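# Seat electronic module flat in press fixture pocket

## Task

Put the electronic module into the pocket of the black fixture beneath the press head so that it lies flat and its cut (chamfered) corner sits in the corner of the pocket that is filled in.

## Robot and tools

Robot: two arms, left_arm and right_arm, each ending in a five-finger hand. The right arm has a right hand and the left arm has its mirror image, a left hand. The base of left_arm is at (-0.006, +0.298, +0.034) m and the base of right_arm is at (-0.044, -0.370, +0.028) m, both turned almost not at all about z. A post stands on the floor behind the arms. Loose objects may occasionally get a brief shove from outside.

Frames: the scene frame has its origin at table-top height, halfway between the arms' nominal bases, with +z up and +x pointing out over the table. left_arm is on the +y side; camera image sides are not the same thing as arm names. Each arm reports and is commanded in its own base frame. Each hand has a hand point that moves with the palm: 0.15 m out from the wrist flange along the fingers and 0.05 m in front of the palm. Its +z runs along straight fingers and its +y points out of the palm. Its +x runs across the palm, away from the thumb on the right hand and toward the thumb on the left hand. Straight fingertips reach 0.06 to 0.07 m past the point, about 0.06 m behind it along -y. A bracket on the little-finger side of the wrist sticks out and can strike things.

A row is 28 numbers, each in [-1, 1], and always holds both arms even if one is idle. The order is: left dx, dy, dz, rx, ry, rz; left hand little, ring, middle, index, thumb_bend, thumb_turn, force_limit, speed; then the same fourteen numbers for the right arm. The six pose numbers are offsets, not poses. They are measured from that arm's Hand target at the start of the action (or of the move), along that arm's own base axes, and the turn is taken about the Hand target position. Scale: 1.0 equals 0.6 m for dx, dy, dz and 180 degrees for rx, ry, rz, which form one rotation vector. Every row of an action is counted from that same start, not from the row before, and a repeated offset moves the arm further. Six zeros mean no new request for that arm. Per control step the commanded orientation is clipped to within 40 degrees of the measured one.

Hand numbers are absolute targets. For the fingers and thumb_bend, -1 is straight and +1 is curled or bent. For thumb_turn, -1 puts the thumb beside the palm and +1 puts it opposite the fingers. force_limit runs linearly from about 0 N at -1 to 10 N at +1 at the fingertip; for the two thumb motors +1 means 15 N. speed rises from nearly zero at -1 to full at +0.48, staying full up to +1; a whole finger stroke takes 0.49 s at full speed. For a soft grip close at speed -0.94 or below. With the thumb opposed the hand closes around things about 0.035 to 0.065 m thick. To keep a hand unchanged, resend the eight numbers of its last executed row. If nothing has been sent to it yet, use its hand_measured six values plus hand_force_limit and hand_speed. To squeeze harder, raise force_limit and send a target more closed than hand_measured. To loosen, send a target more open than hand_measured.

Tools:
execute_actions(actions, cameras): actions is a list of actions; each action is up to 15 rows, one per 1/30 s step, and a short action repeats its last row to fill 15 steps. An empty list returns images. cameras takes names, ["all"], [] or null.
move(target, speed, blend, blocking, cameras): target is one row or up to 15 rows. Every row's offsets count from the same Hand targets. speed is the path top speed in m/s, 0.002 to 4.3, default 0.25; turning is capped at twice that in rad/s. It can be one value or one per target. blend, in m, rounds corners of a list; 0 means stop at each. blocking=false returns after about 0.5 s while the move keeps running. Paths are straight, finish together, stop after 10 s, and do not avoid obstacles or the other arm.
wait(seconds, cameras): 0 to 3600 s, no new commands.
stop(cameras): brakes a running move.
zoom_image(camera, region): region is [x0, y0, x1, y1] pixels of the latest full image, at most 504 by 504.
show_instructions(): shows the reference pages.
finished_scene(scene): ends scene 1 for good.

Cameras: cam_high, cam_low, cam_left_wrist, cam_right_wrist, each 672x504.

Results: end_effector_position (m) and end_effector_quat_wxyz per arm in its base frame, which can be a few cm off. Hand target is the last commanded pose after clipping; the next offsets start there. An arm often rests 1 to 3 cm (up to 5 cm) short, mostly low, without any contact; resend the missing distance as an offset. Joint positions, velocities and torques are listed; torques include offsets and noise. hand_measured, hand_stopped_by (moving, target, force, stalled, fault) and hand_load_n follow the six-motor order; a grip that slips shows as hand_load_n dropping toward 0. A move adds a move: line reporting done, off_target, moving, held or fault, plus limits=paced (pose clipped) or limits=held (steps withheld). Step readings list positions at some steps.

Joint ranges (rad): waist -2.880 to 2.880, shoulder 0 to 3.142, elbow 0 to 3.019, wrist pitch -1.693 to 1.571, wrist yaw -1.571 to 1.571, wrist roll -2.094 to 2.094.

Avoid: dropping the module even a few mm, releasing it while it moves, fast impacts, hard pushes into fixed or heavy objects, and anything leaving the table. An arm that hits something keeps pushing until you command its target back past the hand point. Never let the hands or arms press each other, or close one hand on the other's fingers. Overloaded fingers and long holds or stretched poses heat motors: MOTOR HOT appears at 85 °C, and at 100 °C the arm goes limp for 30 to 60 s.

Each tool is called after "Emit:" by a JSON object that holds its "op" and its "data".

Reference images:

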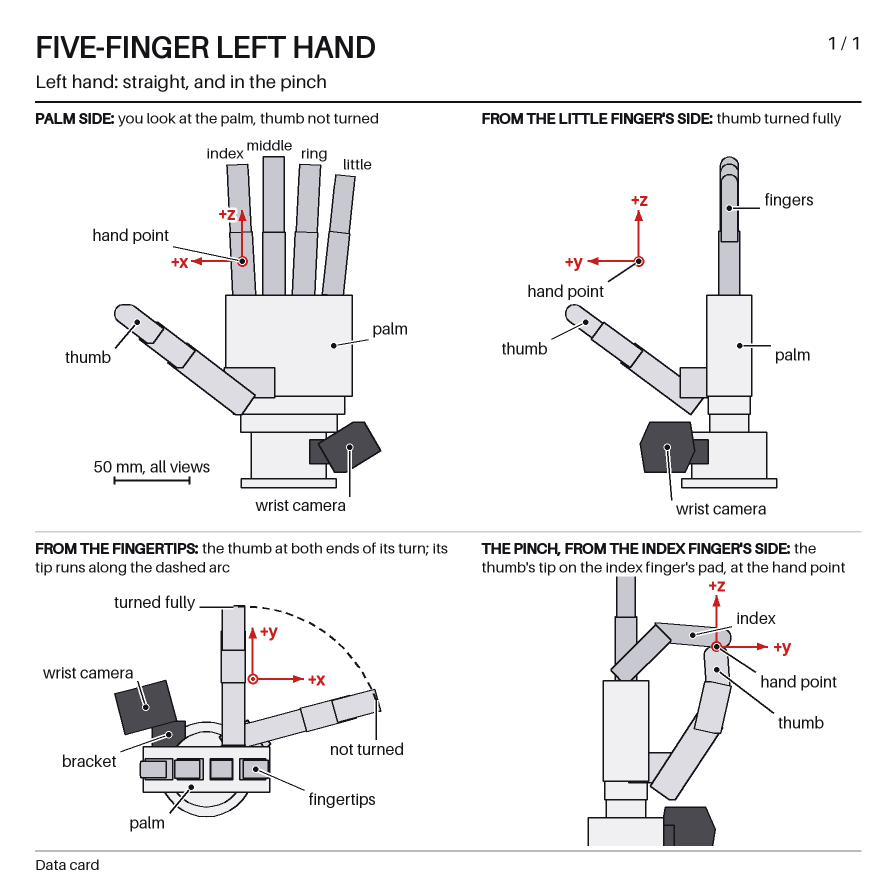

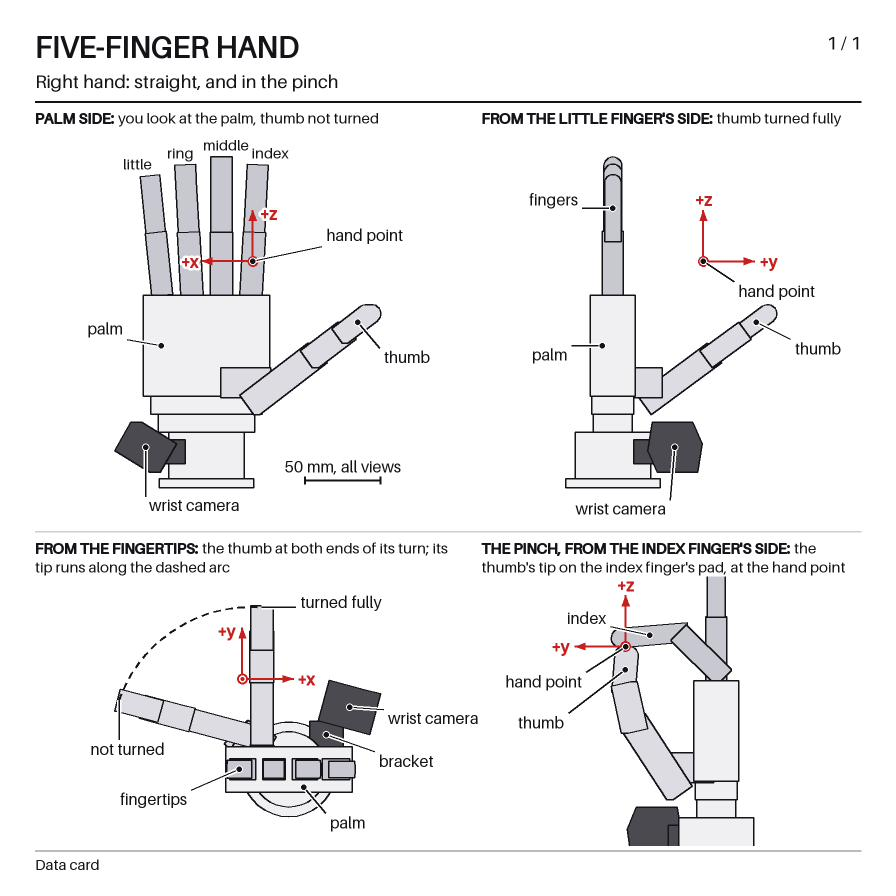

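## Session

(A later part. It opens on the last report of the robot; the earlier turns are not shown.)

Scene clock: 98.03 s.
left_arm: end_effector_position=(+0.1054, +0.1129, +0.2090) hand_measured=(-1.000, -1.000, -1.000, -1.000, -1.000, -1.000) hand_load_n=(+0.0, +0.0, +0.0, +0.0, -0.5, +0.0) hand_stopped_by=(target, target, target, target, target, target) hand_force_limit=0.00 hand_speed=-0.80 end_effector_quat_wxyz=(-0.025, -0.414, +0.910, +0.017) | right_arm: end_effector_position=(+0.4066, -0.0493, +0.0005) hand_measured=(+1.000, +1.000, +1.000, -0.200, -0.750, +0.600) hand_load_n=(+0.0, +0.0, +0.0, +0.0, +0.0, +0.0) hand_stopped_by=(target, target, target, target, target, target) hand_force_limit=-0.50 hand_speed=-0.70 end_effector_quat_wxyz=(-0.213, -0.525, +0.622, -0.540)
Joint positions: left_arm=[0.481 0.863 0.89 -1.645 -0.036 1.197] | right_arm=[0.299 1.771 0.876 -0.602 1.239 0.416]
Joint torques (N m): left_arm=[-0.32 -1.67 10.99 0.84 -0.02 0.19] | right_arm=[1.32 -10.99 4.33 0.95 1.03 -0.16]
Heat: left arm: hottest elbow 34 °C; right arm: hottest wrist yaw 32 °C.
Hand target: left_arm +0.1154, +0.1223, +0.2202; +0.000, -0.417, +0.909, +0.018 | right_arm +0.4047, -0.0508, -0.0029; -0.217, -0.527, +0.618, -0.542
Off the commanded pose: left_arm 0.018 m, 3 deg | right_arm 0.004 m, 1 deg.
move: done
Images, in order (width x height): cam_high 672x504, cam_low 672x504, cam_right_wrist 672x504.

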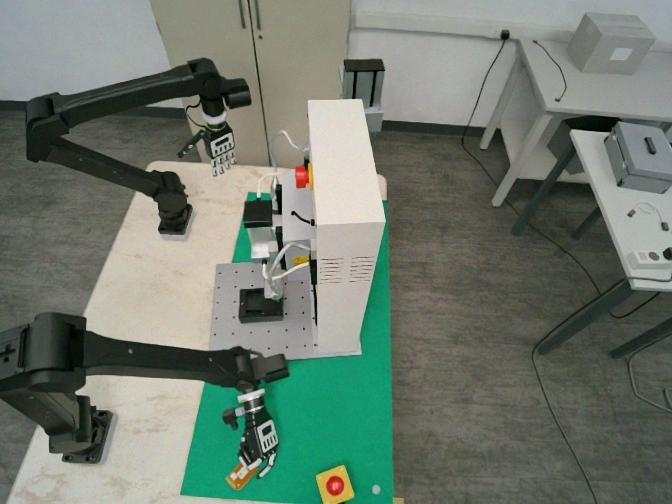

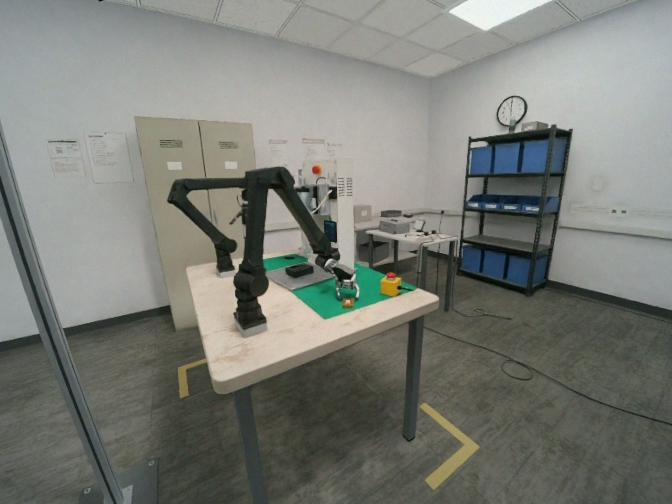

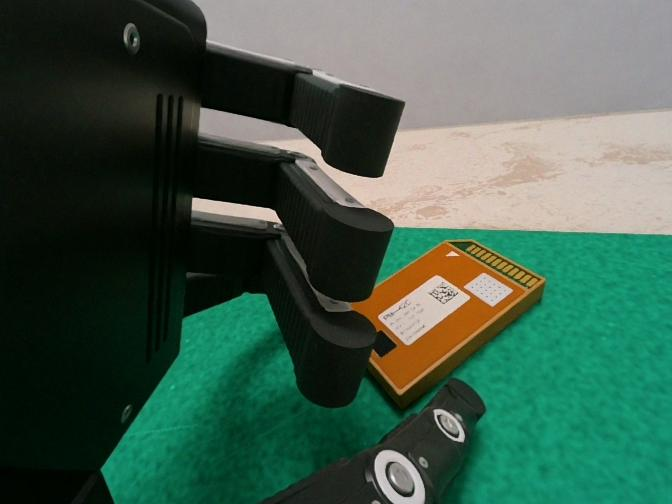

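Emit:
{"op": "move", "data": {"target": [0,0,0,0,0,0,-1,-1,-1,-1,-1,-1,0,-0.8,0,0,-0.010,0,0,0,1,1,1,-0.2,-0.75,0.6,-0.5,-0.7], "speed": 0.04, "cameras": ["cam_right_wrist", "cam_low"]}}

Emit:
{"op": "zoom_image", "data": {"camera": "cam_right_wrist", "region": [320, 230, 560, 430]}}

Emit:
{"op": "zoom_image", "data": {"camera": "cam_low", "region": [332, 282, 372, 312]}}

Scene clock: 98.97 s.
left_arm: end_effector_position=(+0.1054, +0.1129, +0.2090) hand_measured=(-1.000, -1.000, -1.000, -1.000, -1.000, -1.000) hand_load_n=(+0.0, +0.0, +0.0, +0.0, +0.0, +0.0) hand_stopped_by=(target, target, target, target, target, target) hand_force_limit=0.00 hand_speed=-0.80 end_effector_quat_wxyz=(-0.025, -0.414, +0.910, +0.017) | right_arm: end_effector_position=(+0.4092, -0.0485, -0.0005) hand_measured=(+1.000, +1.000, +1.000, -0.200, -0.750, +0.600) hand_load_n=(+0.0, +0.0, +0.0, +0.0, +0.0, +0.0) hand_stopped_by=(target, target, target, target, target, target) hand_force_limit=-0.50 hand_speed=-0.70 end_effector_quat_wxyz=(-0.208, -0.522, +0.625, -0.543)
Joint positions: left_arm=[0.481 0.863 0.89 -1.645 -0.036 1.197] | right_arm=[0.299 1.773 0.876 -0.586 1.239 0.416]
Joint torques (N m): left_arm=[-0.26 -1.73 11 0.85 -0.02 0.2] | right_arm=[1.38 -10.11 4.16 1.01 1.03 -0.16]
Heat: left arm: hottest elbow 34 °C; right arm: hottest wrist yaw 32 °C.
Hand target: left_arm +0.1154, +0.1223, +0.2202; +0.000, -0.417, +0.909, +0.018 | right_arm +0.4047, -0.0508, -0.0089; -0.217, -0.527, +0.618, -0.542
Off the commanded pose: left_arm 0.018 m, 3 deg | right_arm 0.010 m, 1 deg.
move: done
Images, in order (width x height): cam_low 672x504, cam_right_wrist 672x504.

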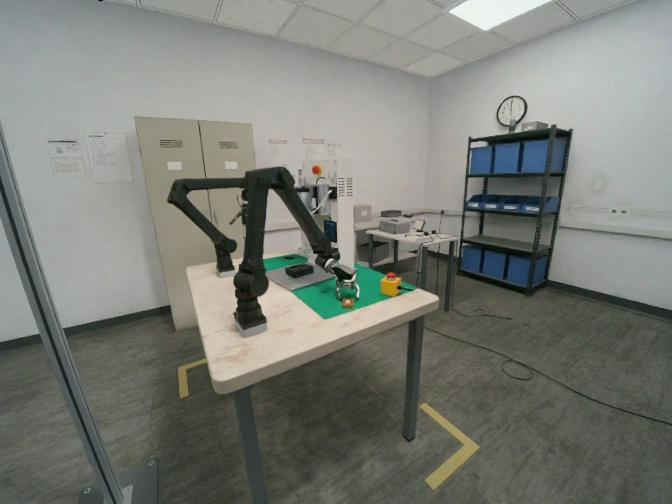

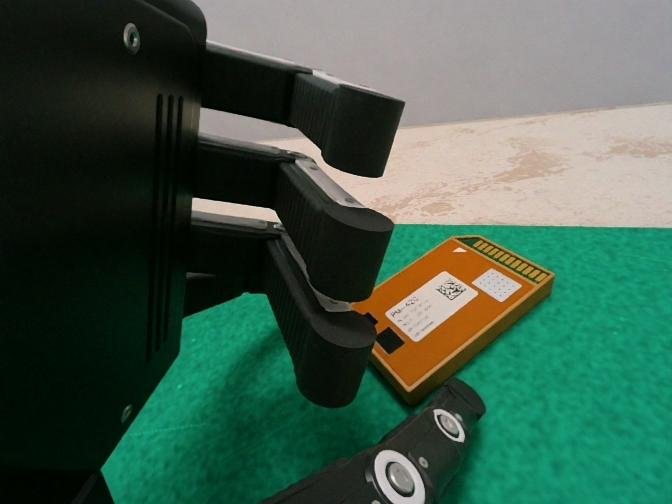

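Scaled by 2.100 from the camera's image (finer frame: 960x720).

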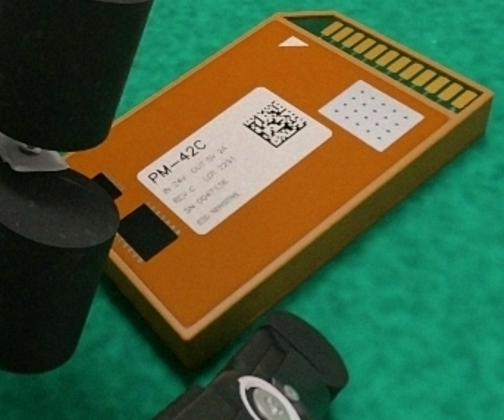

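Scaled by 12.600 from the camera's image (finer frame: 960x720).

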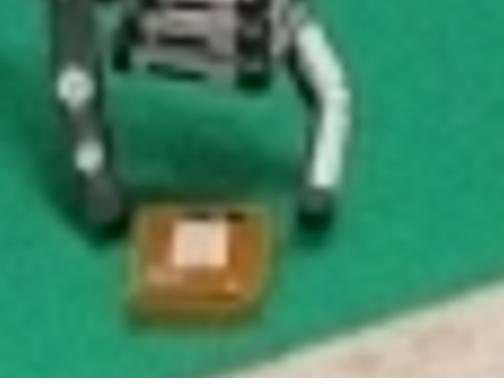

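Emit:
{"op": "move", "data": {"target": [[0,0,0,0,0,0,-1,-1,-1,-1,-1,-1,0,-0.8,0.0167,0.010,0.04,0,0,0,1,1,1,-0.22,-0.78,0.6,-0.5,-0.7],[0,0,0,0,0,0,-1,-1,-1,-1,-1,-1,0,-0.8,-0.0007,0,0.0207,0,0,0,1,1,1,-0.22,-0.78,0.6,-0.5,-0.7]], "speed": 0.05, "cameras": ["cam_right_wrist", "cam_low"]}}

Emit:
{"op": "zoom_image", "data": {"camera": "cam_right_wrist", "region": [320, 230, 560, 430]}}

Emit:
{"op": "zoom_image", "data": {"camera": "cam_low", "region": [332, 282, 372, 312]}}

Scene clock: 101.47 s.
left_arm: end_effector_position=(+0.1054, +0.1129, +0.2090) hand_measured=(-1.000, -1.000, -1.000, -1.000, -1.000, -1.000) hand_load_n=(+0.0, +0.0, +0.0, +0.0, +0.0, +0.0) hand_stopped_by=(target, target, target, target, target, target) hand_force_limit=0.00 hand_speed=-0.80 end_effector_quat_wxyz=(-0.025, -0.414, +0.910, +0.017) | right_arm: end_effector_position=(+0.4034, -0.0503, +0.0005) hand_measured=(+1.000, +1.000, +1.000, -0.220, -0.780, +0.600) hand_load_n=(+0.0, +0.0, +0.0, +0.0, +0.0, +0.0) hand_stopped_by=(target, target, target, target, target, target) hand_force_limit=-0.50 hand_speed=-0.70 end_effector_quat_wxyz=(-0.220, -0.529, +0.619, -0.537)
Joint positions: left_arm=[0.481 0.863 0.89 -1.645 -0.036 1.197] | right_arm=[0.299 1.773 0.876 -0.619 1.239 0.416]
Joint torques (N m): left_arm=[-0.32 -1.73 11 0.84 -0.02 0.19] | right_arm=[1.32 -12.28 4.44 0.91 1.04 -0.16]
Heat: left arm: hottest elbow 34 °C; right arm: hottest wrist yaw 32 °C.
Hand target: left_arm +0.1154, +0.1223, +0.2202; +0.000, -0.417, +0.909, +0.018 | right_arm +0.4043, -0.0508, +0.0035; -0.217, -0.527, +0.618, -0.542
Off the commanded pose: left_arm 0.018 m, 3 deg | right_arm 0.003 m, 1 deg.
move: done
Images, in order (width x height): cam_low 672x504, cam_right_wrist 672x504.

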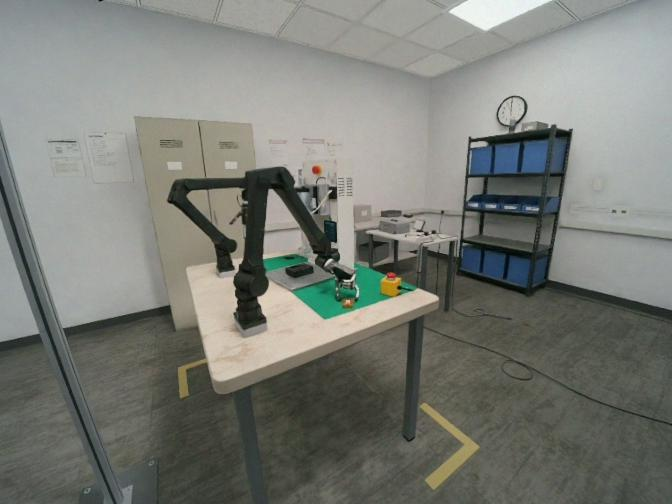

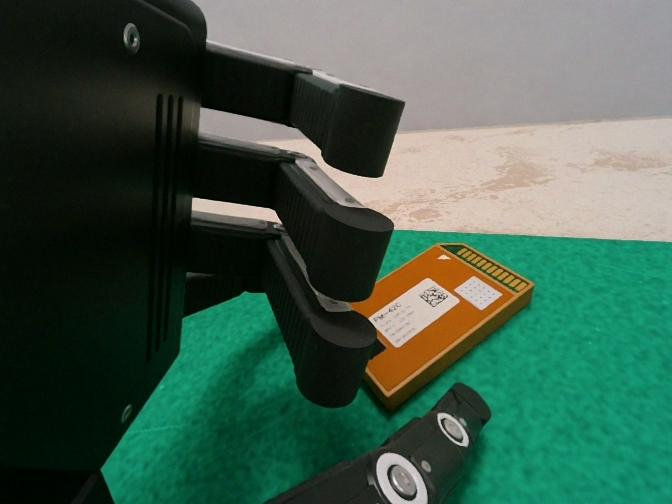

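Scaled by 2.100 from the camera's image (finer frame: 960x720).

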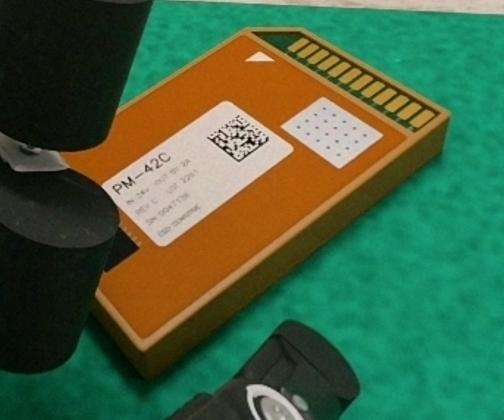

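Scaled by 12.600 from the camera's image (finer frame: 960x720).

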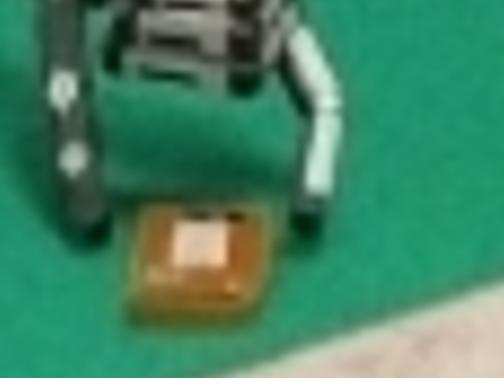

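Emit:
{"op": "move", "data": {"target": [[0,0,0,0,0,0,-1,-1,-1,-1,-1,-1,0,-0.8,0.0167,0.010,0.025,0,0,0,1,1,1,-0.22,-0.78,0.6,-0.5,-0.7],[0,0,0,0,0,0,-1,-1,-1,-1,-1,-1,0,-0.8,0.001,0,-0.0075,0,0,0,1,1,1,-0.22,-0.78,0.6,-0.5,-0.7]], "speed": 0.05, "cameras": ["cam_right_wrist", "cam_low"]}}

Emit:
{"op": "zoom_image", "data": {"camera": "cam_right_wrist", "region": [320, 230, 560, 430]}}

Emit:
{"op": "zoom_image", "data": {"camera": "cam_low", "region": [332, 282, 372, 312]}}

Scene clock: 103.53 s.
left_arm: end_effector_position=(+0.1054, +0.1129, +0.2090) hand_measured=(-1.000, -1.000, -1.000, -1.000, -1.000, -1.000) hand_load_n=(+0.0, +0.0, +0.5, +0.0, +0.0, +0.0) hand_stopped_by=(target, target, target, target, target, target) hand_force_limit=0.00 hand_speed=-0.80 end_effector_quat_wxyz=(-0.025, -0.414, +0.910, +0.017) | right_arm: end_effector_position=(+0.4056, -0.0496, +0.0001) hand_measured=(+1.000, +1.000, +1.000, -0.220, -0.780, +0.600) hand_load_n=(+0.5, +0.0, +0.0, +0.0, -0.5, +0.5) hand_stopped_by=(target, target, target, target, target, target) hand_force_limit=-0.50 hand_speed=-0.70 end_effector_quat_wxyz=(-0.216, -0.526, +0.621, -0.539)
Joint positions: left_arm=[0.481 0.863 0.89 -1.645 -0.036 1.197] | right_arm=[0.299 1.773 0.876 -0.606 1.239 0.416]
Joint torques (N m): left_arm=[-0.26 -1.73 10.97 0.85 -0.02 0.2] | right_arm=[1.32 -11.34 4.44 0.95 1.02 -0.17]
Heat: left arm: hottest elbow 34 °C; right arm: hottest wrist yaw 32 °C.
Hand target: left_arm +0.1154, +0.1223, +0.2202; +0.000, -0.417, +0.909, +0.018 | right_arm +0.4049, -0.0508, -0.0010; -0.217, -0.527, +0.618, -0.542
Off the commanded pose: left_arm 0.018 m, 3 deg | right_arm 0.002 m, 1 deg.
move: done
Images, in order (width x height): cam_low 672x504, cam_right_wrist 672x504.

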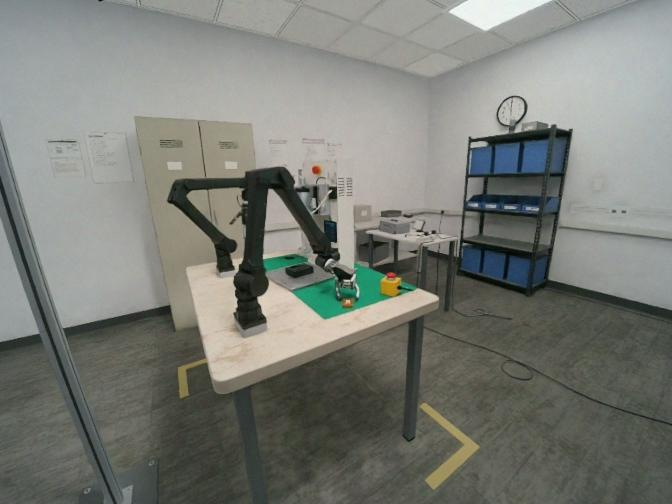

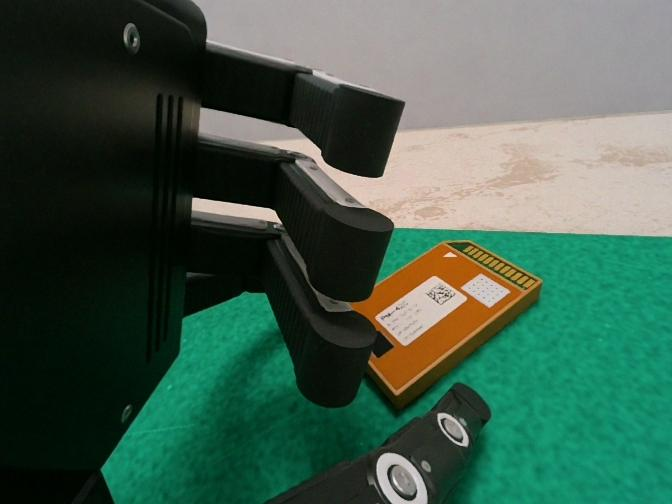

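Scaled by 2.100 from the camera's image (finer frame: 960x720).

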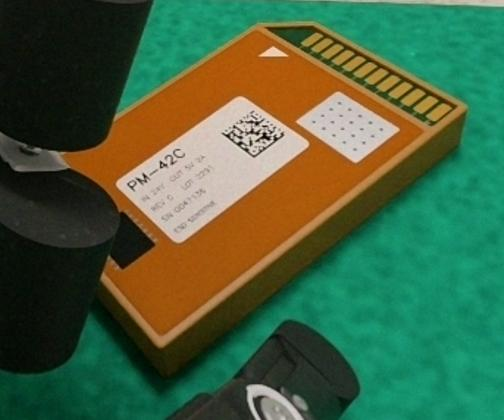

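Scaled by 12.600 from the camera's image (finer frame: 960x720).

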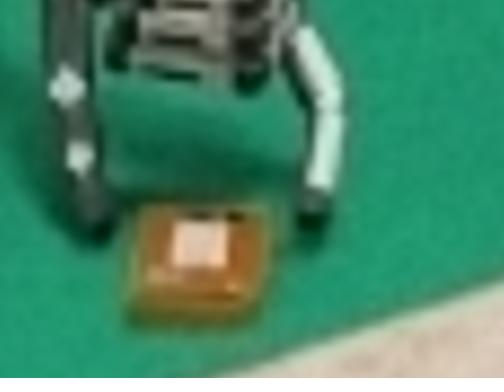

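Emit:
{"op": "move", "data": {"target": [[0,0,0,0,0,0,-1,-1,-1,-1,-1,-1,0,-0.8,0.0167,0.010,0.03,0,0,0,1,1,1,-0.22,-0.78,0.68,-0.5,-0.7],[0,0,0,0,0,0,-1,-1,-1,-1,-1,-1,0,-0.8,-0.001,0,0.004,0,0,0,1,1,1,-0.22,-0.78,0.68,-0.5,-0.7]], "speed": 0.05, "cameras": ["cam_right_wrist", "cam_low", "cam_high"]}}

Emit:
{"op": "zoom_image", "data": {"camera": "cam_right_wrist", "region": [320, 230, 560, 430]}}

Emit:
{"op": "zoom_image", "data": {"camera": "cam_low", "region": [332, 282, 372, 312]}}

Emit:
{"op": "zoom_image", "data": {"camera": "cam_high", "region": [224, 450, 274, 495]}}

Scene clock: 106.03 s.
left_arm: end_effector_position=(+0.1054, +0.1129, +0.2090) hand_measured=(-1.000, -1.000, -1.000, -1.000, -1.000, -1.000) hand_load_n=(+0.0, +0.0, +0.0, +0.0, -0.5, +0.0) hand_stopped_by=(target, target, target, target, target, target) hand_force_limit=0.00 hand_speed=-0.80 end_effector_quat_wxyz=(-0.025, -0.414, +0.910, +0.017) | right_arm: end_effector_position=(+0.4045, -0.0500, +0.0003) hand_measured=(+1.000, +1.000, +1.000, -0.220, -0.780, +0.680) hand_load_n=(+0.0, +0.0, +0.5, +0.0, +0.0, +0.0) hand_stopped_by=(target, target, target, target, target, target) hand_force_limit=-0.50 hand_speed=-0.70 end_effector_quat_wxyz=(-0.218, -0.528, +0.620, -0.538)
Joint positions: left_arm=[0.481 0.863 0.89 -1.645 -0.036 1.197] | right_arm=[0.299 1.773 0.876 -0.612 1.239 0.416]
Joint torques (N m): left_arm=[-0.26 -1.73 10.99 0.84 -0.02 0.19] | right_arm=[1.26 -11.93 4.4 0.94 1.04 -0.16]
Heat: left arm: hottest elbow 34 °C; right arm: hottest wrist yaw 33 °C.
Hand target: left_arm +0.1154, +0.1223, +0.2202; +0.000, -0.417, +0.909, +0.018 | right_arm +0.4043, -0.0508, +0.0014; -0.217, -0.527, +0.618, -0.542
Off the commanded pose: left_arm 0.018 m, 3 deg | right_arm 0.001 m, 0 deg.
move: done
Images, in order (width x height): cam_high 672x504, cam_low 672x504, cam_right_wrist 672x504.

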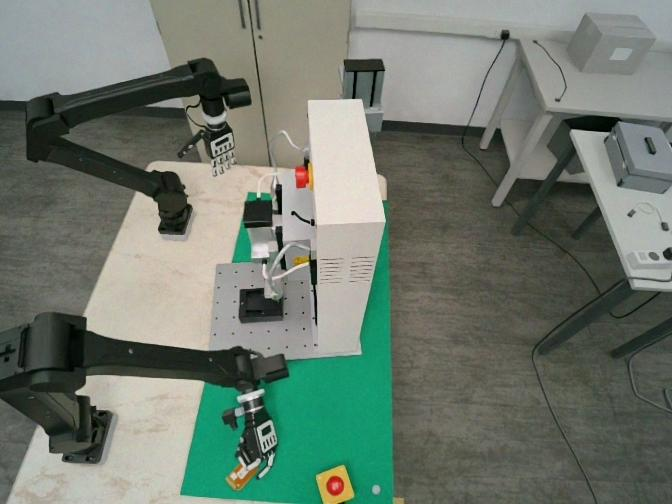

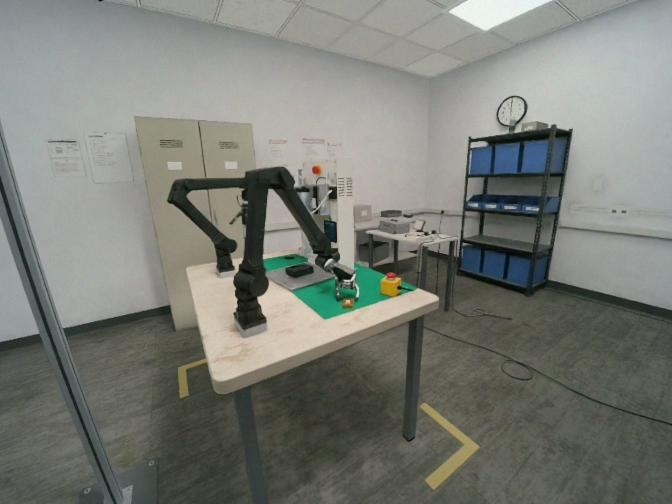

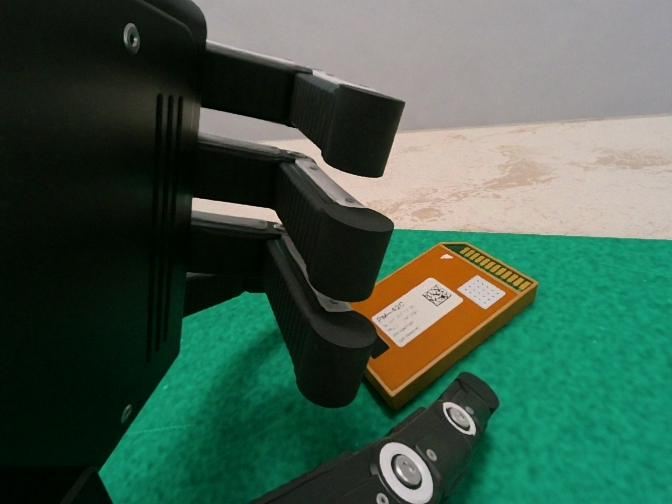

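Scaled by 2.100 from the camera's image (finer frame: 960x720).

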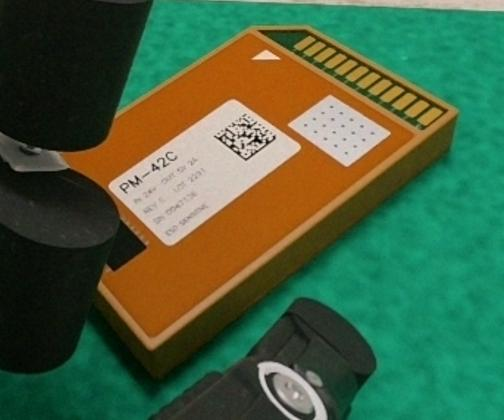

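Scaled by 12.600 from the camera's image (finer frame: 960x720).

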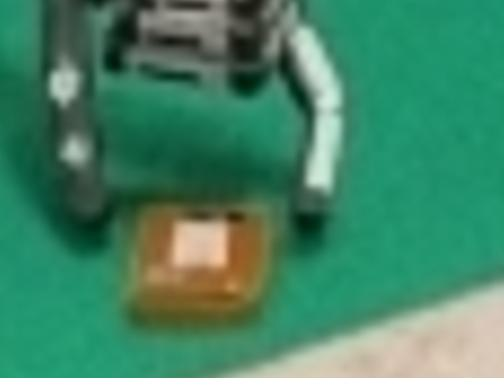

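Scaled by 10.080 from the camera's image (finer frame: 960x720).

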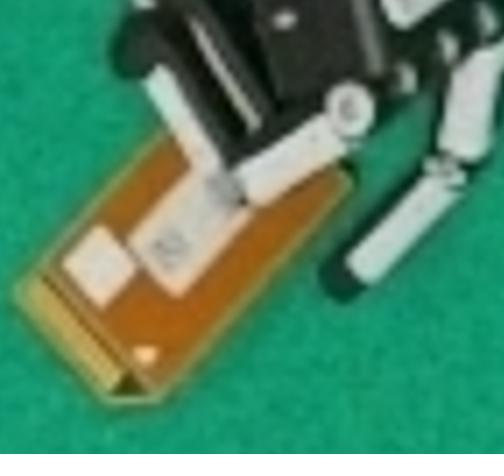

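Emit:
{"op": "move", "data": {"target": [0,0,0,0,0,0,-1,-1,-1,-1,-1,-1,0,-0.8,0,0,0,0,0,0,1,1,1,0.0,-0.68,0.68,-0.5,-0.92], "speed": 0.04, "cameras": ["cam_right_wrist", "cam_low", "cam_high"]}}

Emit:
{"op": "zoom_image", "data": {"camera": "cam_right_wrist", "region": [320, 230, 560, 430]}}

Emit:
{"op": "zoom_image", "data": {"camera": "cam_low", "region": [332, 282, 372, 312]}}

Emit:
{"op": "zoom_image", "data": {"camera": "cam_high", "region": [224, 450, 274, 495]}}

Scene clock: 107.97 s.
left_arm: end_effector_position=(+0.1054, +0.1129, +0.2090) hand_measured=(-1.000, -1.000, -1.000, -1.000, -1.000, -1.000) hand_load_n=(+0.5, +0.0, +0.0, +0.0, +0.0, +0.0) hand_stopped_by=(target, target, target, target, target, target) hand_force_limit=0.00 hand_speed=-0.80 end_effector_quat_wxyz=(-0.025, -0.414, +0.910, +0.017) | right_arm: end_effector_position=(+0.4044, -0.0506, +0.0012) hand_measured=(+1.000, +1.000, +1.000, +0.000, -0.680, +0.680) hand_load_n=(+0.0, +0.0, +0.0, +0.5, +0.0, +0.0) hand_stopped_by=(target, target, target, target, target, target) hand_force_limit=-0.50 hand_speed=-0.92 end_effector_quat_wxyz=(-0.220, -0.528, +0.618, -0.540)
Joint positions: left_arm=[0.481 0.863 0.89 -1.645 -0.036 1.197] | right_arm=[0.299 1.773 0.876 -0.612 1.243 0.411]
Joint torques (N m): left_arm=[-0.32 -1.73 10.99 0.85 -0.02 0.19] | right_arm=[1.38 -11.99 4.38 0.94 0.83 -0.12]
Heat: left arm: hottest elbow 34 °C; right arm: hottest wrist yaw 33 °C.
Hand target: left_arm +0.1154, +0.1223, +0.2202; +0.000, -0.417, +0.909, +0.018 | right_arm +0.4043, -0.0508, +0.0014; -0.217, -0.527, +0.618, -0.542
Off the commanded pose: left_arm 0.018 m, 3 deg | right_arm 0.000 m, 0 deg.
move: done
Images, in order (width x height): cam_high 672x504, cam_low 672x504, cam_right_wrist 672x504.

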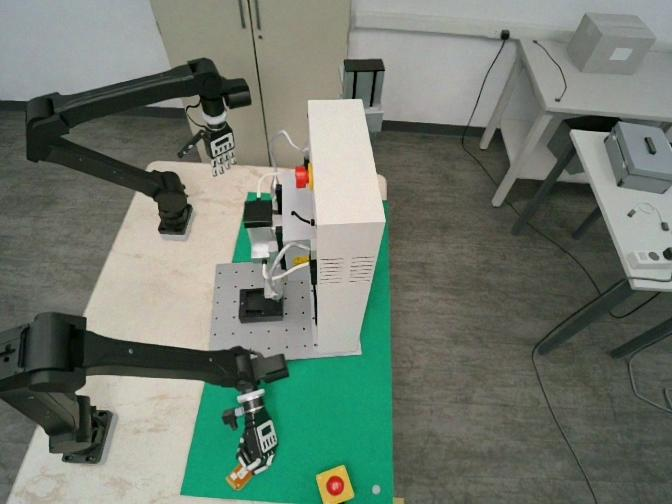

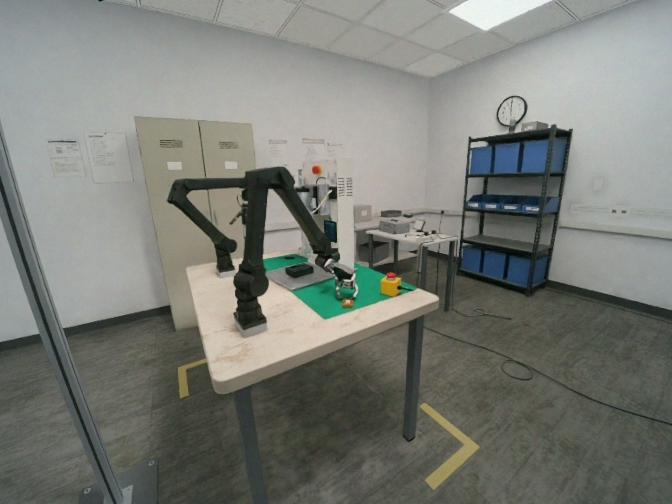

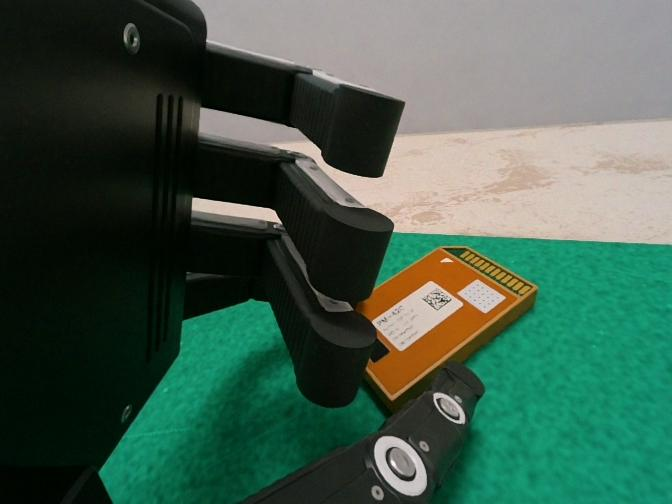

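Scaled by 2.100 from the camera's image (finer frame: 960x720).

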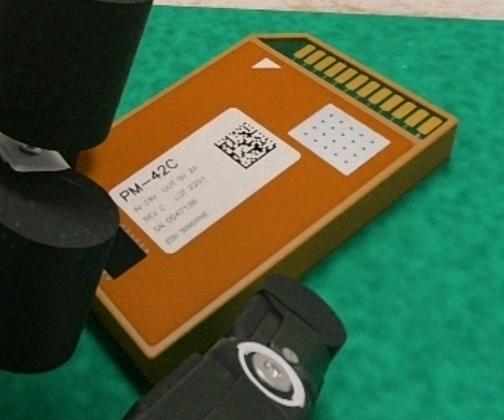

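Scaled by 12.600 from the camera's image (finer frame: 960x720).

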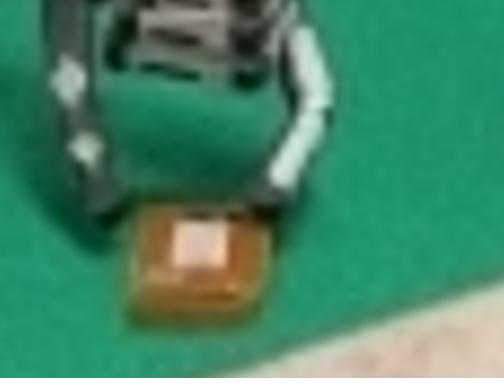

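Scaled by 10.080 from the camera's image (finer frame: 960x720).

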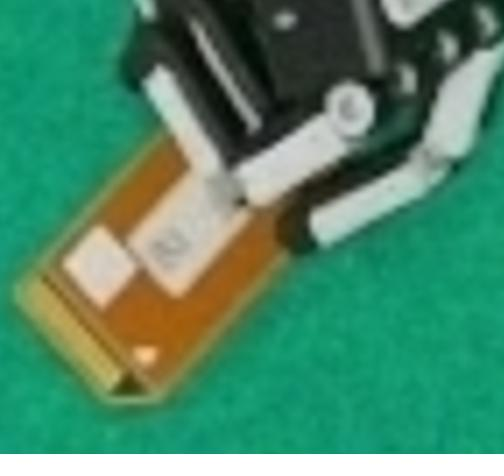

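Emit:
{"op": "move", "data": {"target": [[0,0,0,0,0,0,-1,-1,-1,-1,-1,-1,0,-0.8,0,0,0,0,0,0,1,1,1,-0.22,-0.78,0.68,-0.5,-0.7],[0,0,0,0,0,0,-1,-1,-1,-1,-1,-1,0,-0.8,0,0,0.04,0,0,0,1,1,1,-0.22,-0.78,0.68,-0.5,-0.7]], "speed": 0.05, "cameras": ["cam_right_wrist", "cam_low", "cam_high"]}}

Emit:
{"op": "zoom_image", "data": {"camera": "cam_low", "region": [325, 272, 365, 312]}}

Emit:
{"op": "zoom_image", "data": {"camera": "cam_high", "region": [224, 450, 274, 495]}}

Scene clock: 111.07 s.
left_arm: end_effector_position=(+0.1054, +0.1129, +0.2090) hand_measured=(-1.000, -1.000, -1.000, -1.000, -1.000, -1.000) hand_load_n=(+0.0, +0.0, +0.0, +0.0, +0.0, +0.0) hand_stopped_by=(target, target, target, target, target, target) hand_force_limit=0.00 hand_speed=-0.80 end_effector_quat_wxyz=(-0.025, -0.414, +0.910, +0.017) | right_arm: end_effector_position=(+0.4023, -0.0512, +0.0180) hand_measured=(+1.000, +1.000, +1.000, -0.220, -0.780, +0.680) hand_load_n=(+0.0, +0.0, +0.0, +0.0, +0.5, +0.0) hand_stopped_by=(target, target, target, target, target, target) hand_force_limit=-0.50 hand_speed=-0.70 end_effector_quat_wxyz=(-0.218, -0.527, +0.619, -0.540)
Joint positions: left_arm=[0.481 0.863 0.89 -1.645 -0.036 1.197] | right_arm=[0.299 1.728 0.876 -0.652 1.243 0.411]
Joint torques (N m): left_arm=[-0.26 -1.67 10.99 0.84 -0.02 0.19] | right_arm=[1.38 -12.45 5.53 -0.2 0.82 -0.13]
Heat: left arm: hottest elbow 34 °C; right arm: hottest wrist yaw 33 °C.
Hand target: left_arm +0.1154, +0.1223, +0.2202; +0.000, -0.417, +0.909, +0.018 | right_arm +0.4043, -0.0508, +0.0254; -0.217, -0.527, +0.618, -0.542
Off the commanded pose: left_arm 0.018 m, 3 deg | right_arm 0.008 m, 0 deg.
move: done
Images, in order (width x height): cam_high 672x504, cam_low 672x504, cam_right_wrist 672x504.

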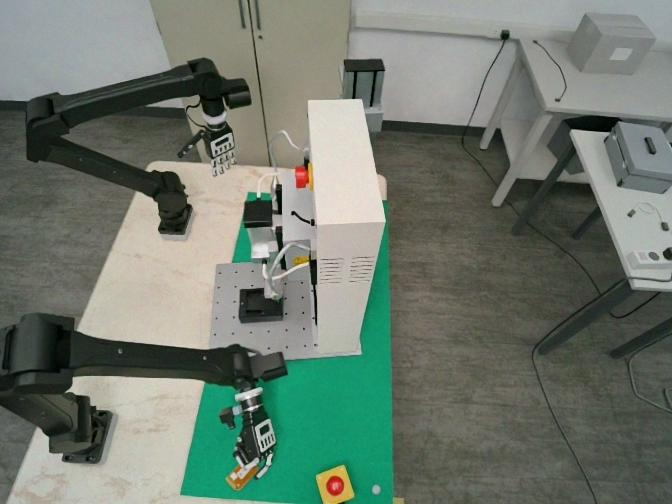

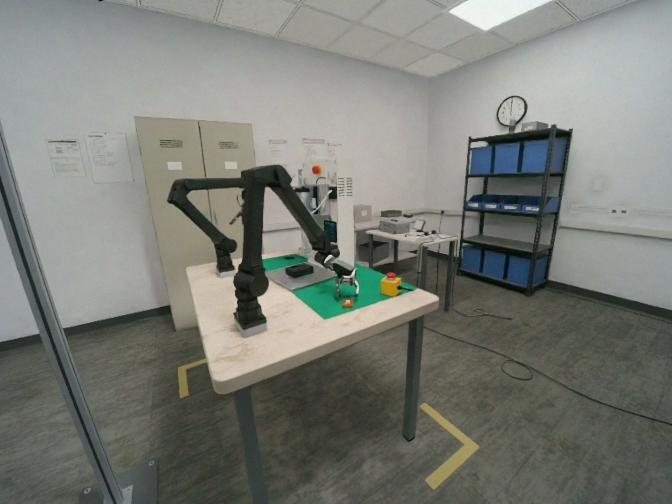

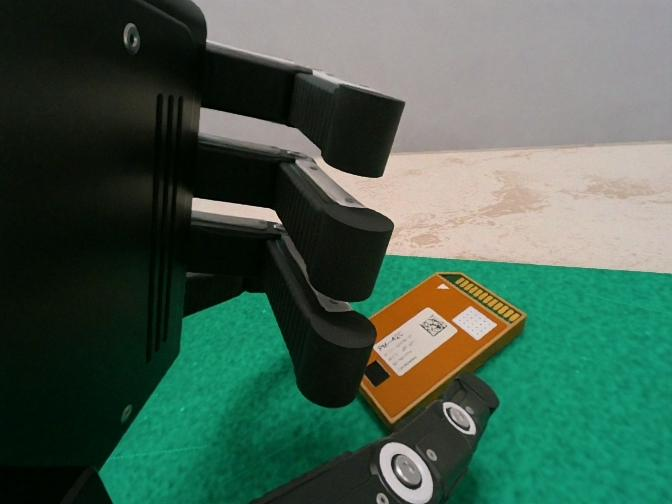

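Scaled by 12.600 from the camera's image (finer frame: 960x720).

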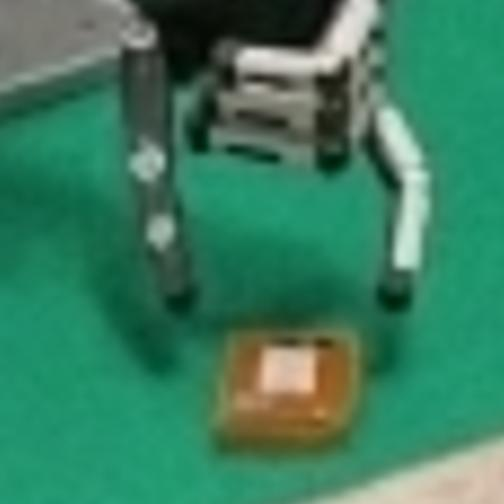

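Scaled by 10.080 from the camera's image (finer frame: 960x720).

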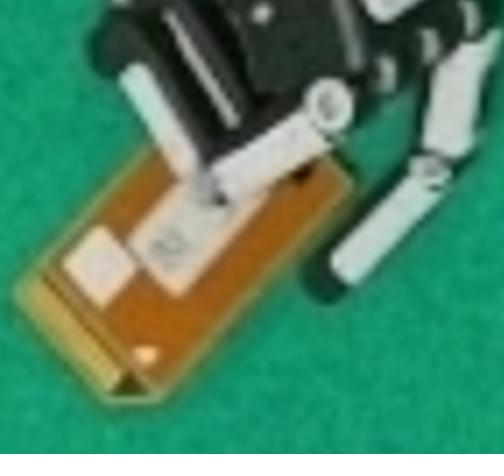

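Emit:
{"op": "move", "data": {"target": [0,0,0,0,0,0,-1,-1,-1,-1,-1,-1,0,-0.8,0,0,-0.052,0,0,0,1,1,1,-0.22,-0.78,0.68,-0.5,-0.7], "speed": 0.05, "cameras": ["cam_right_wrist", "cam_low", "cam_high"]}}

Emit:
{"op": "zoom_image", "data": {"camera": "cam_low", "region": [325, 272, 365, 312]}}

Emit:
{"op": "zoom_image", "data": {"camera": "cam_high", "region": [224, 450, 274, 495]}}

Scene clock: 114.10 s.
left_arm: end_effector_position=(+0.1054, +0.1129, +0.2090) hand_measured=(-1.000, -1.000, -1.000, -1.000, -1.000, -1.000) hand_load_n=(+0.0, +0.0, +0.0, +0.0, +0.0, +0.5) hand_stopped_by=(target, target, target, target, target, target) hand_force_limit=0.00 hand_speed=-0.80 end_effector_quat_wxyz=(-0.025, -0.414, +0.910, +0.017) | right_arm: end_effector_position=(+0.4081, -0.0495, +0.0018) hand_measured=(+1.000, +1.000, +1.000, -0.220, -0.780, +0.680) hand_load_n=(+0.0, +0.0, +0.0, +0.0, +0.0, +0.0) hand_stopped_by=(target, target, target, target, target, target) hand_force_limit=-0.50 hand_speed=-0.70 end_effector_quat_wxyz=(-0.212, -0.523, +0.622, -0.543)
Joint positions: left_arm=[0.481 0.863 0.89 -1.645 -0.036 1.197] | right_arm=[0.299 1.77 0.876 -0.594 1.243 0.411]
Joint torques (N m): left_arm=[-0.32 -1.73 10.99 0.85 -0.01 0.2] | right_arm=[1.32 -10.46 4.19 0.96 0.83 -0.11]
Heat: left arm: hottest elbow 34 °C; right arm: hottest wrist yaw 32 °C.
Hand target: left_arm +0.1154, +0.1223, +0.2202; +0.000, -0.417, +0.909, +0.018 | right_arm +0.4043, -0.0508, -0.0058; -0.217, -0.527, +0.618, -0.542
Off the commanded pose: left_arm 0.018 m, 3 deg | right_arm 0.009 m, 1 deg.
move: done
Images, in order (width x height): cam_high 672x504, cam_low 672x504, cam_right_wrist 672x504.

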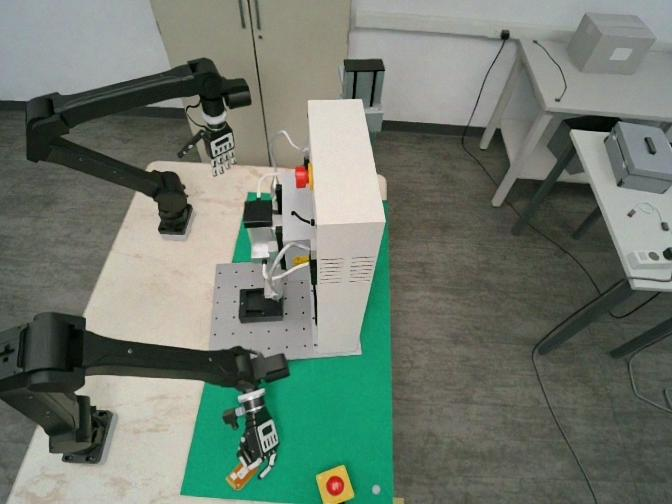

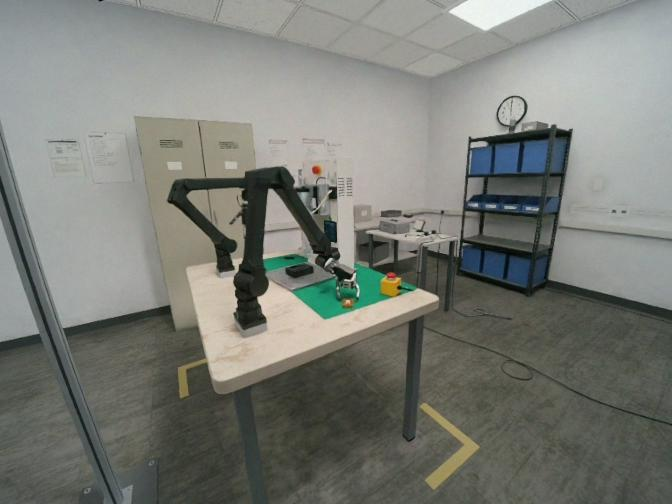

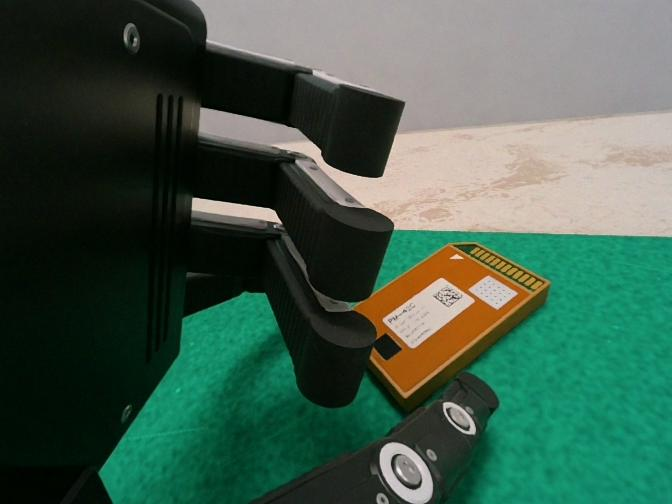

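Scaled by 12.600 from the camera's image (finer frame: 960x720).

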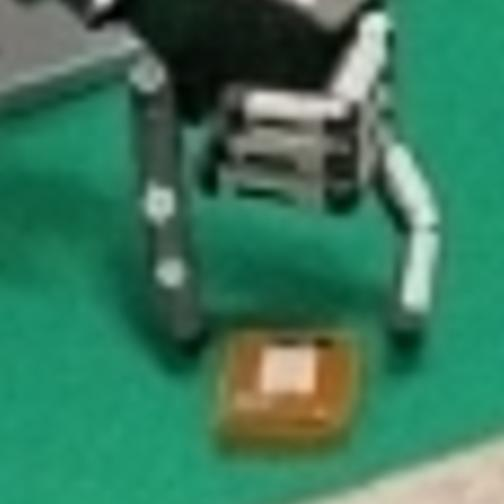

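Scaled by 10.080 from the camera's image (finer frame: 960x720).

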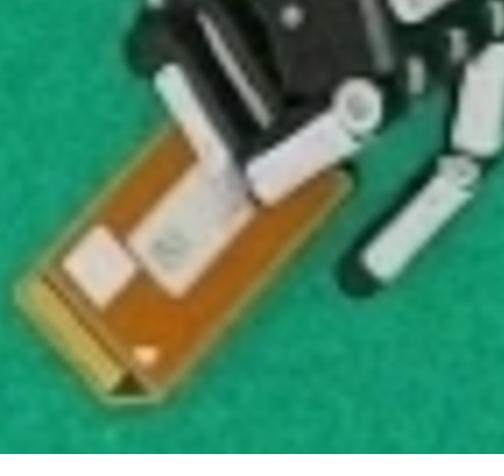

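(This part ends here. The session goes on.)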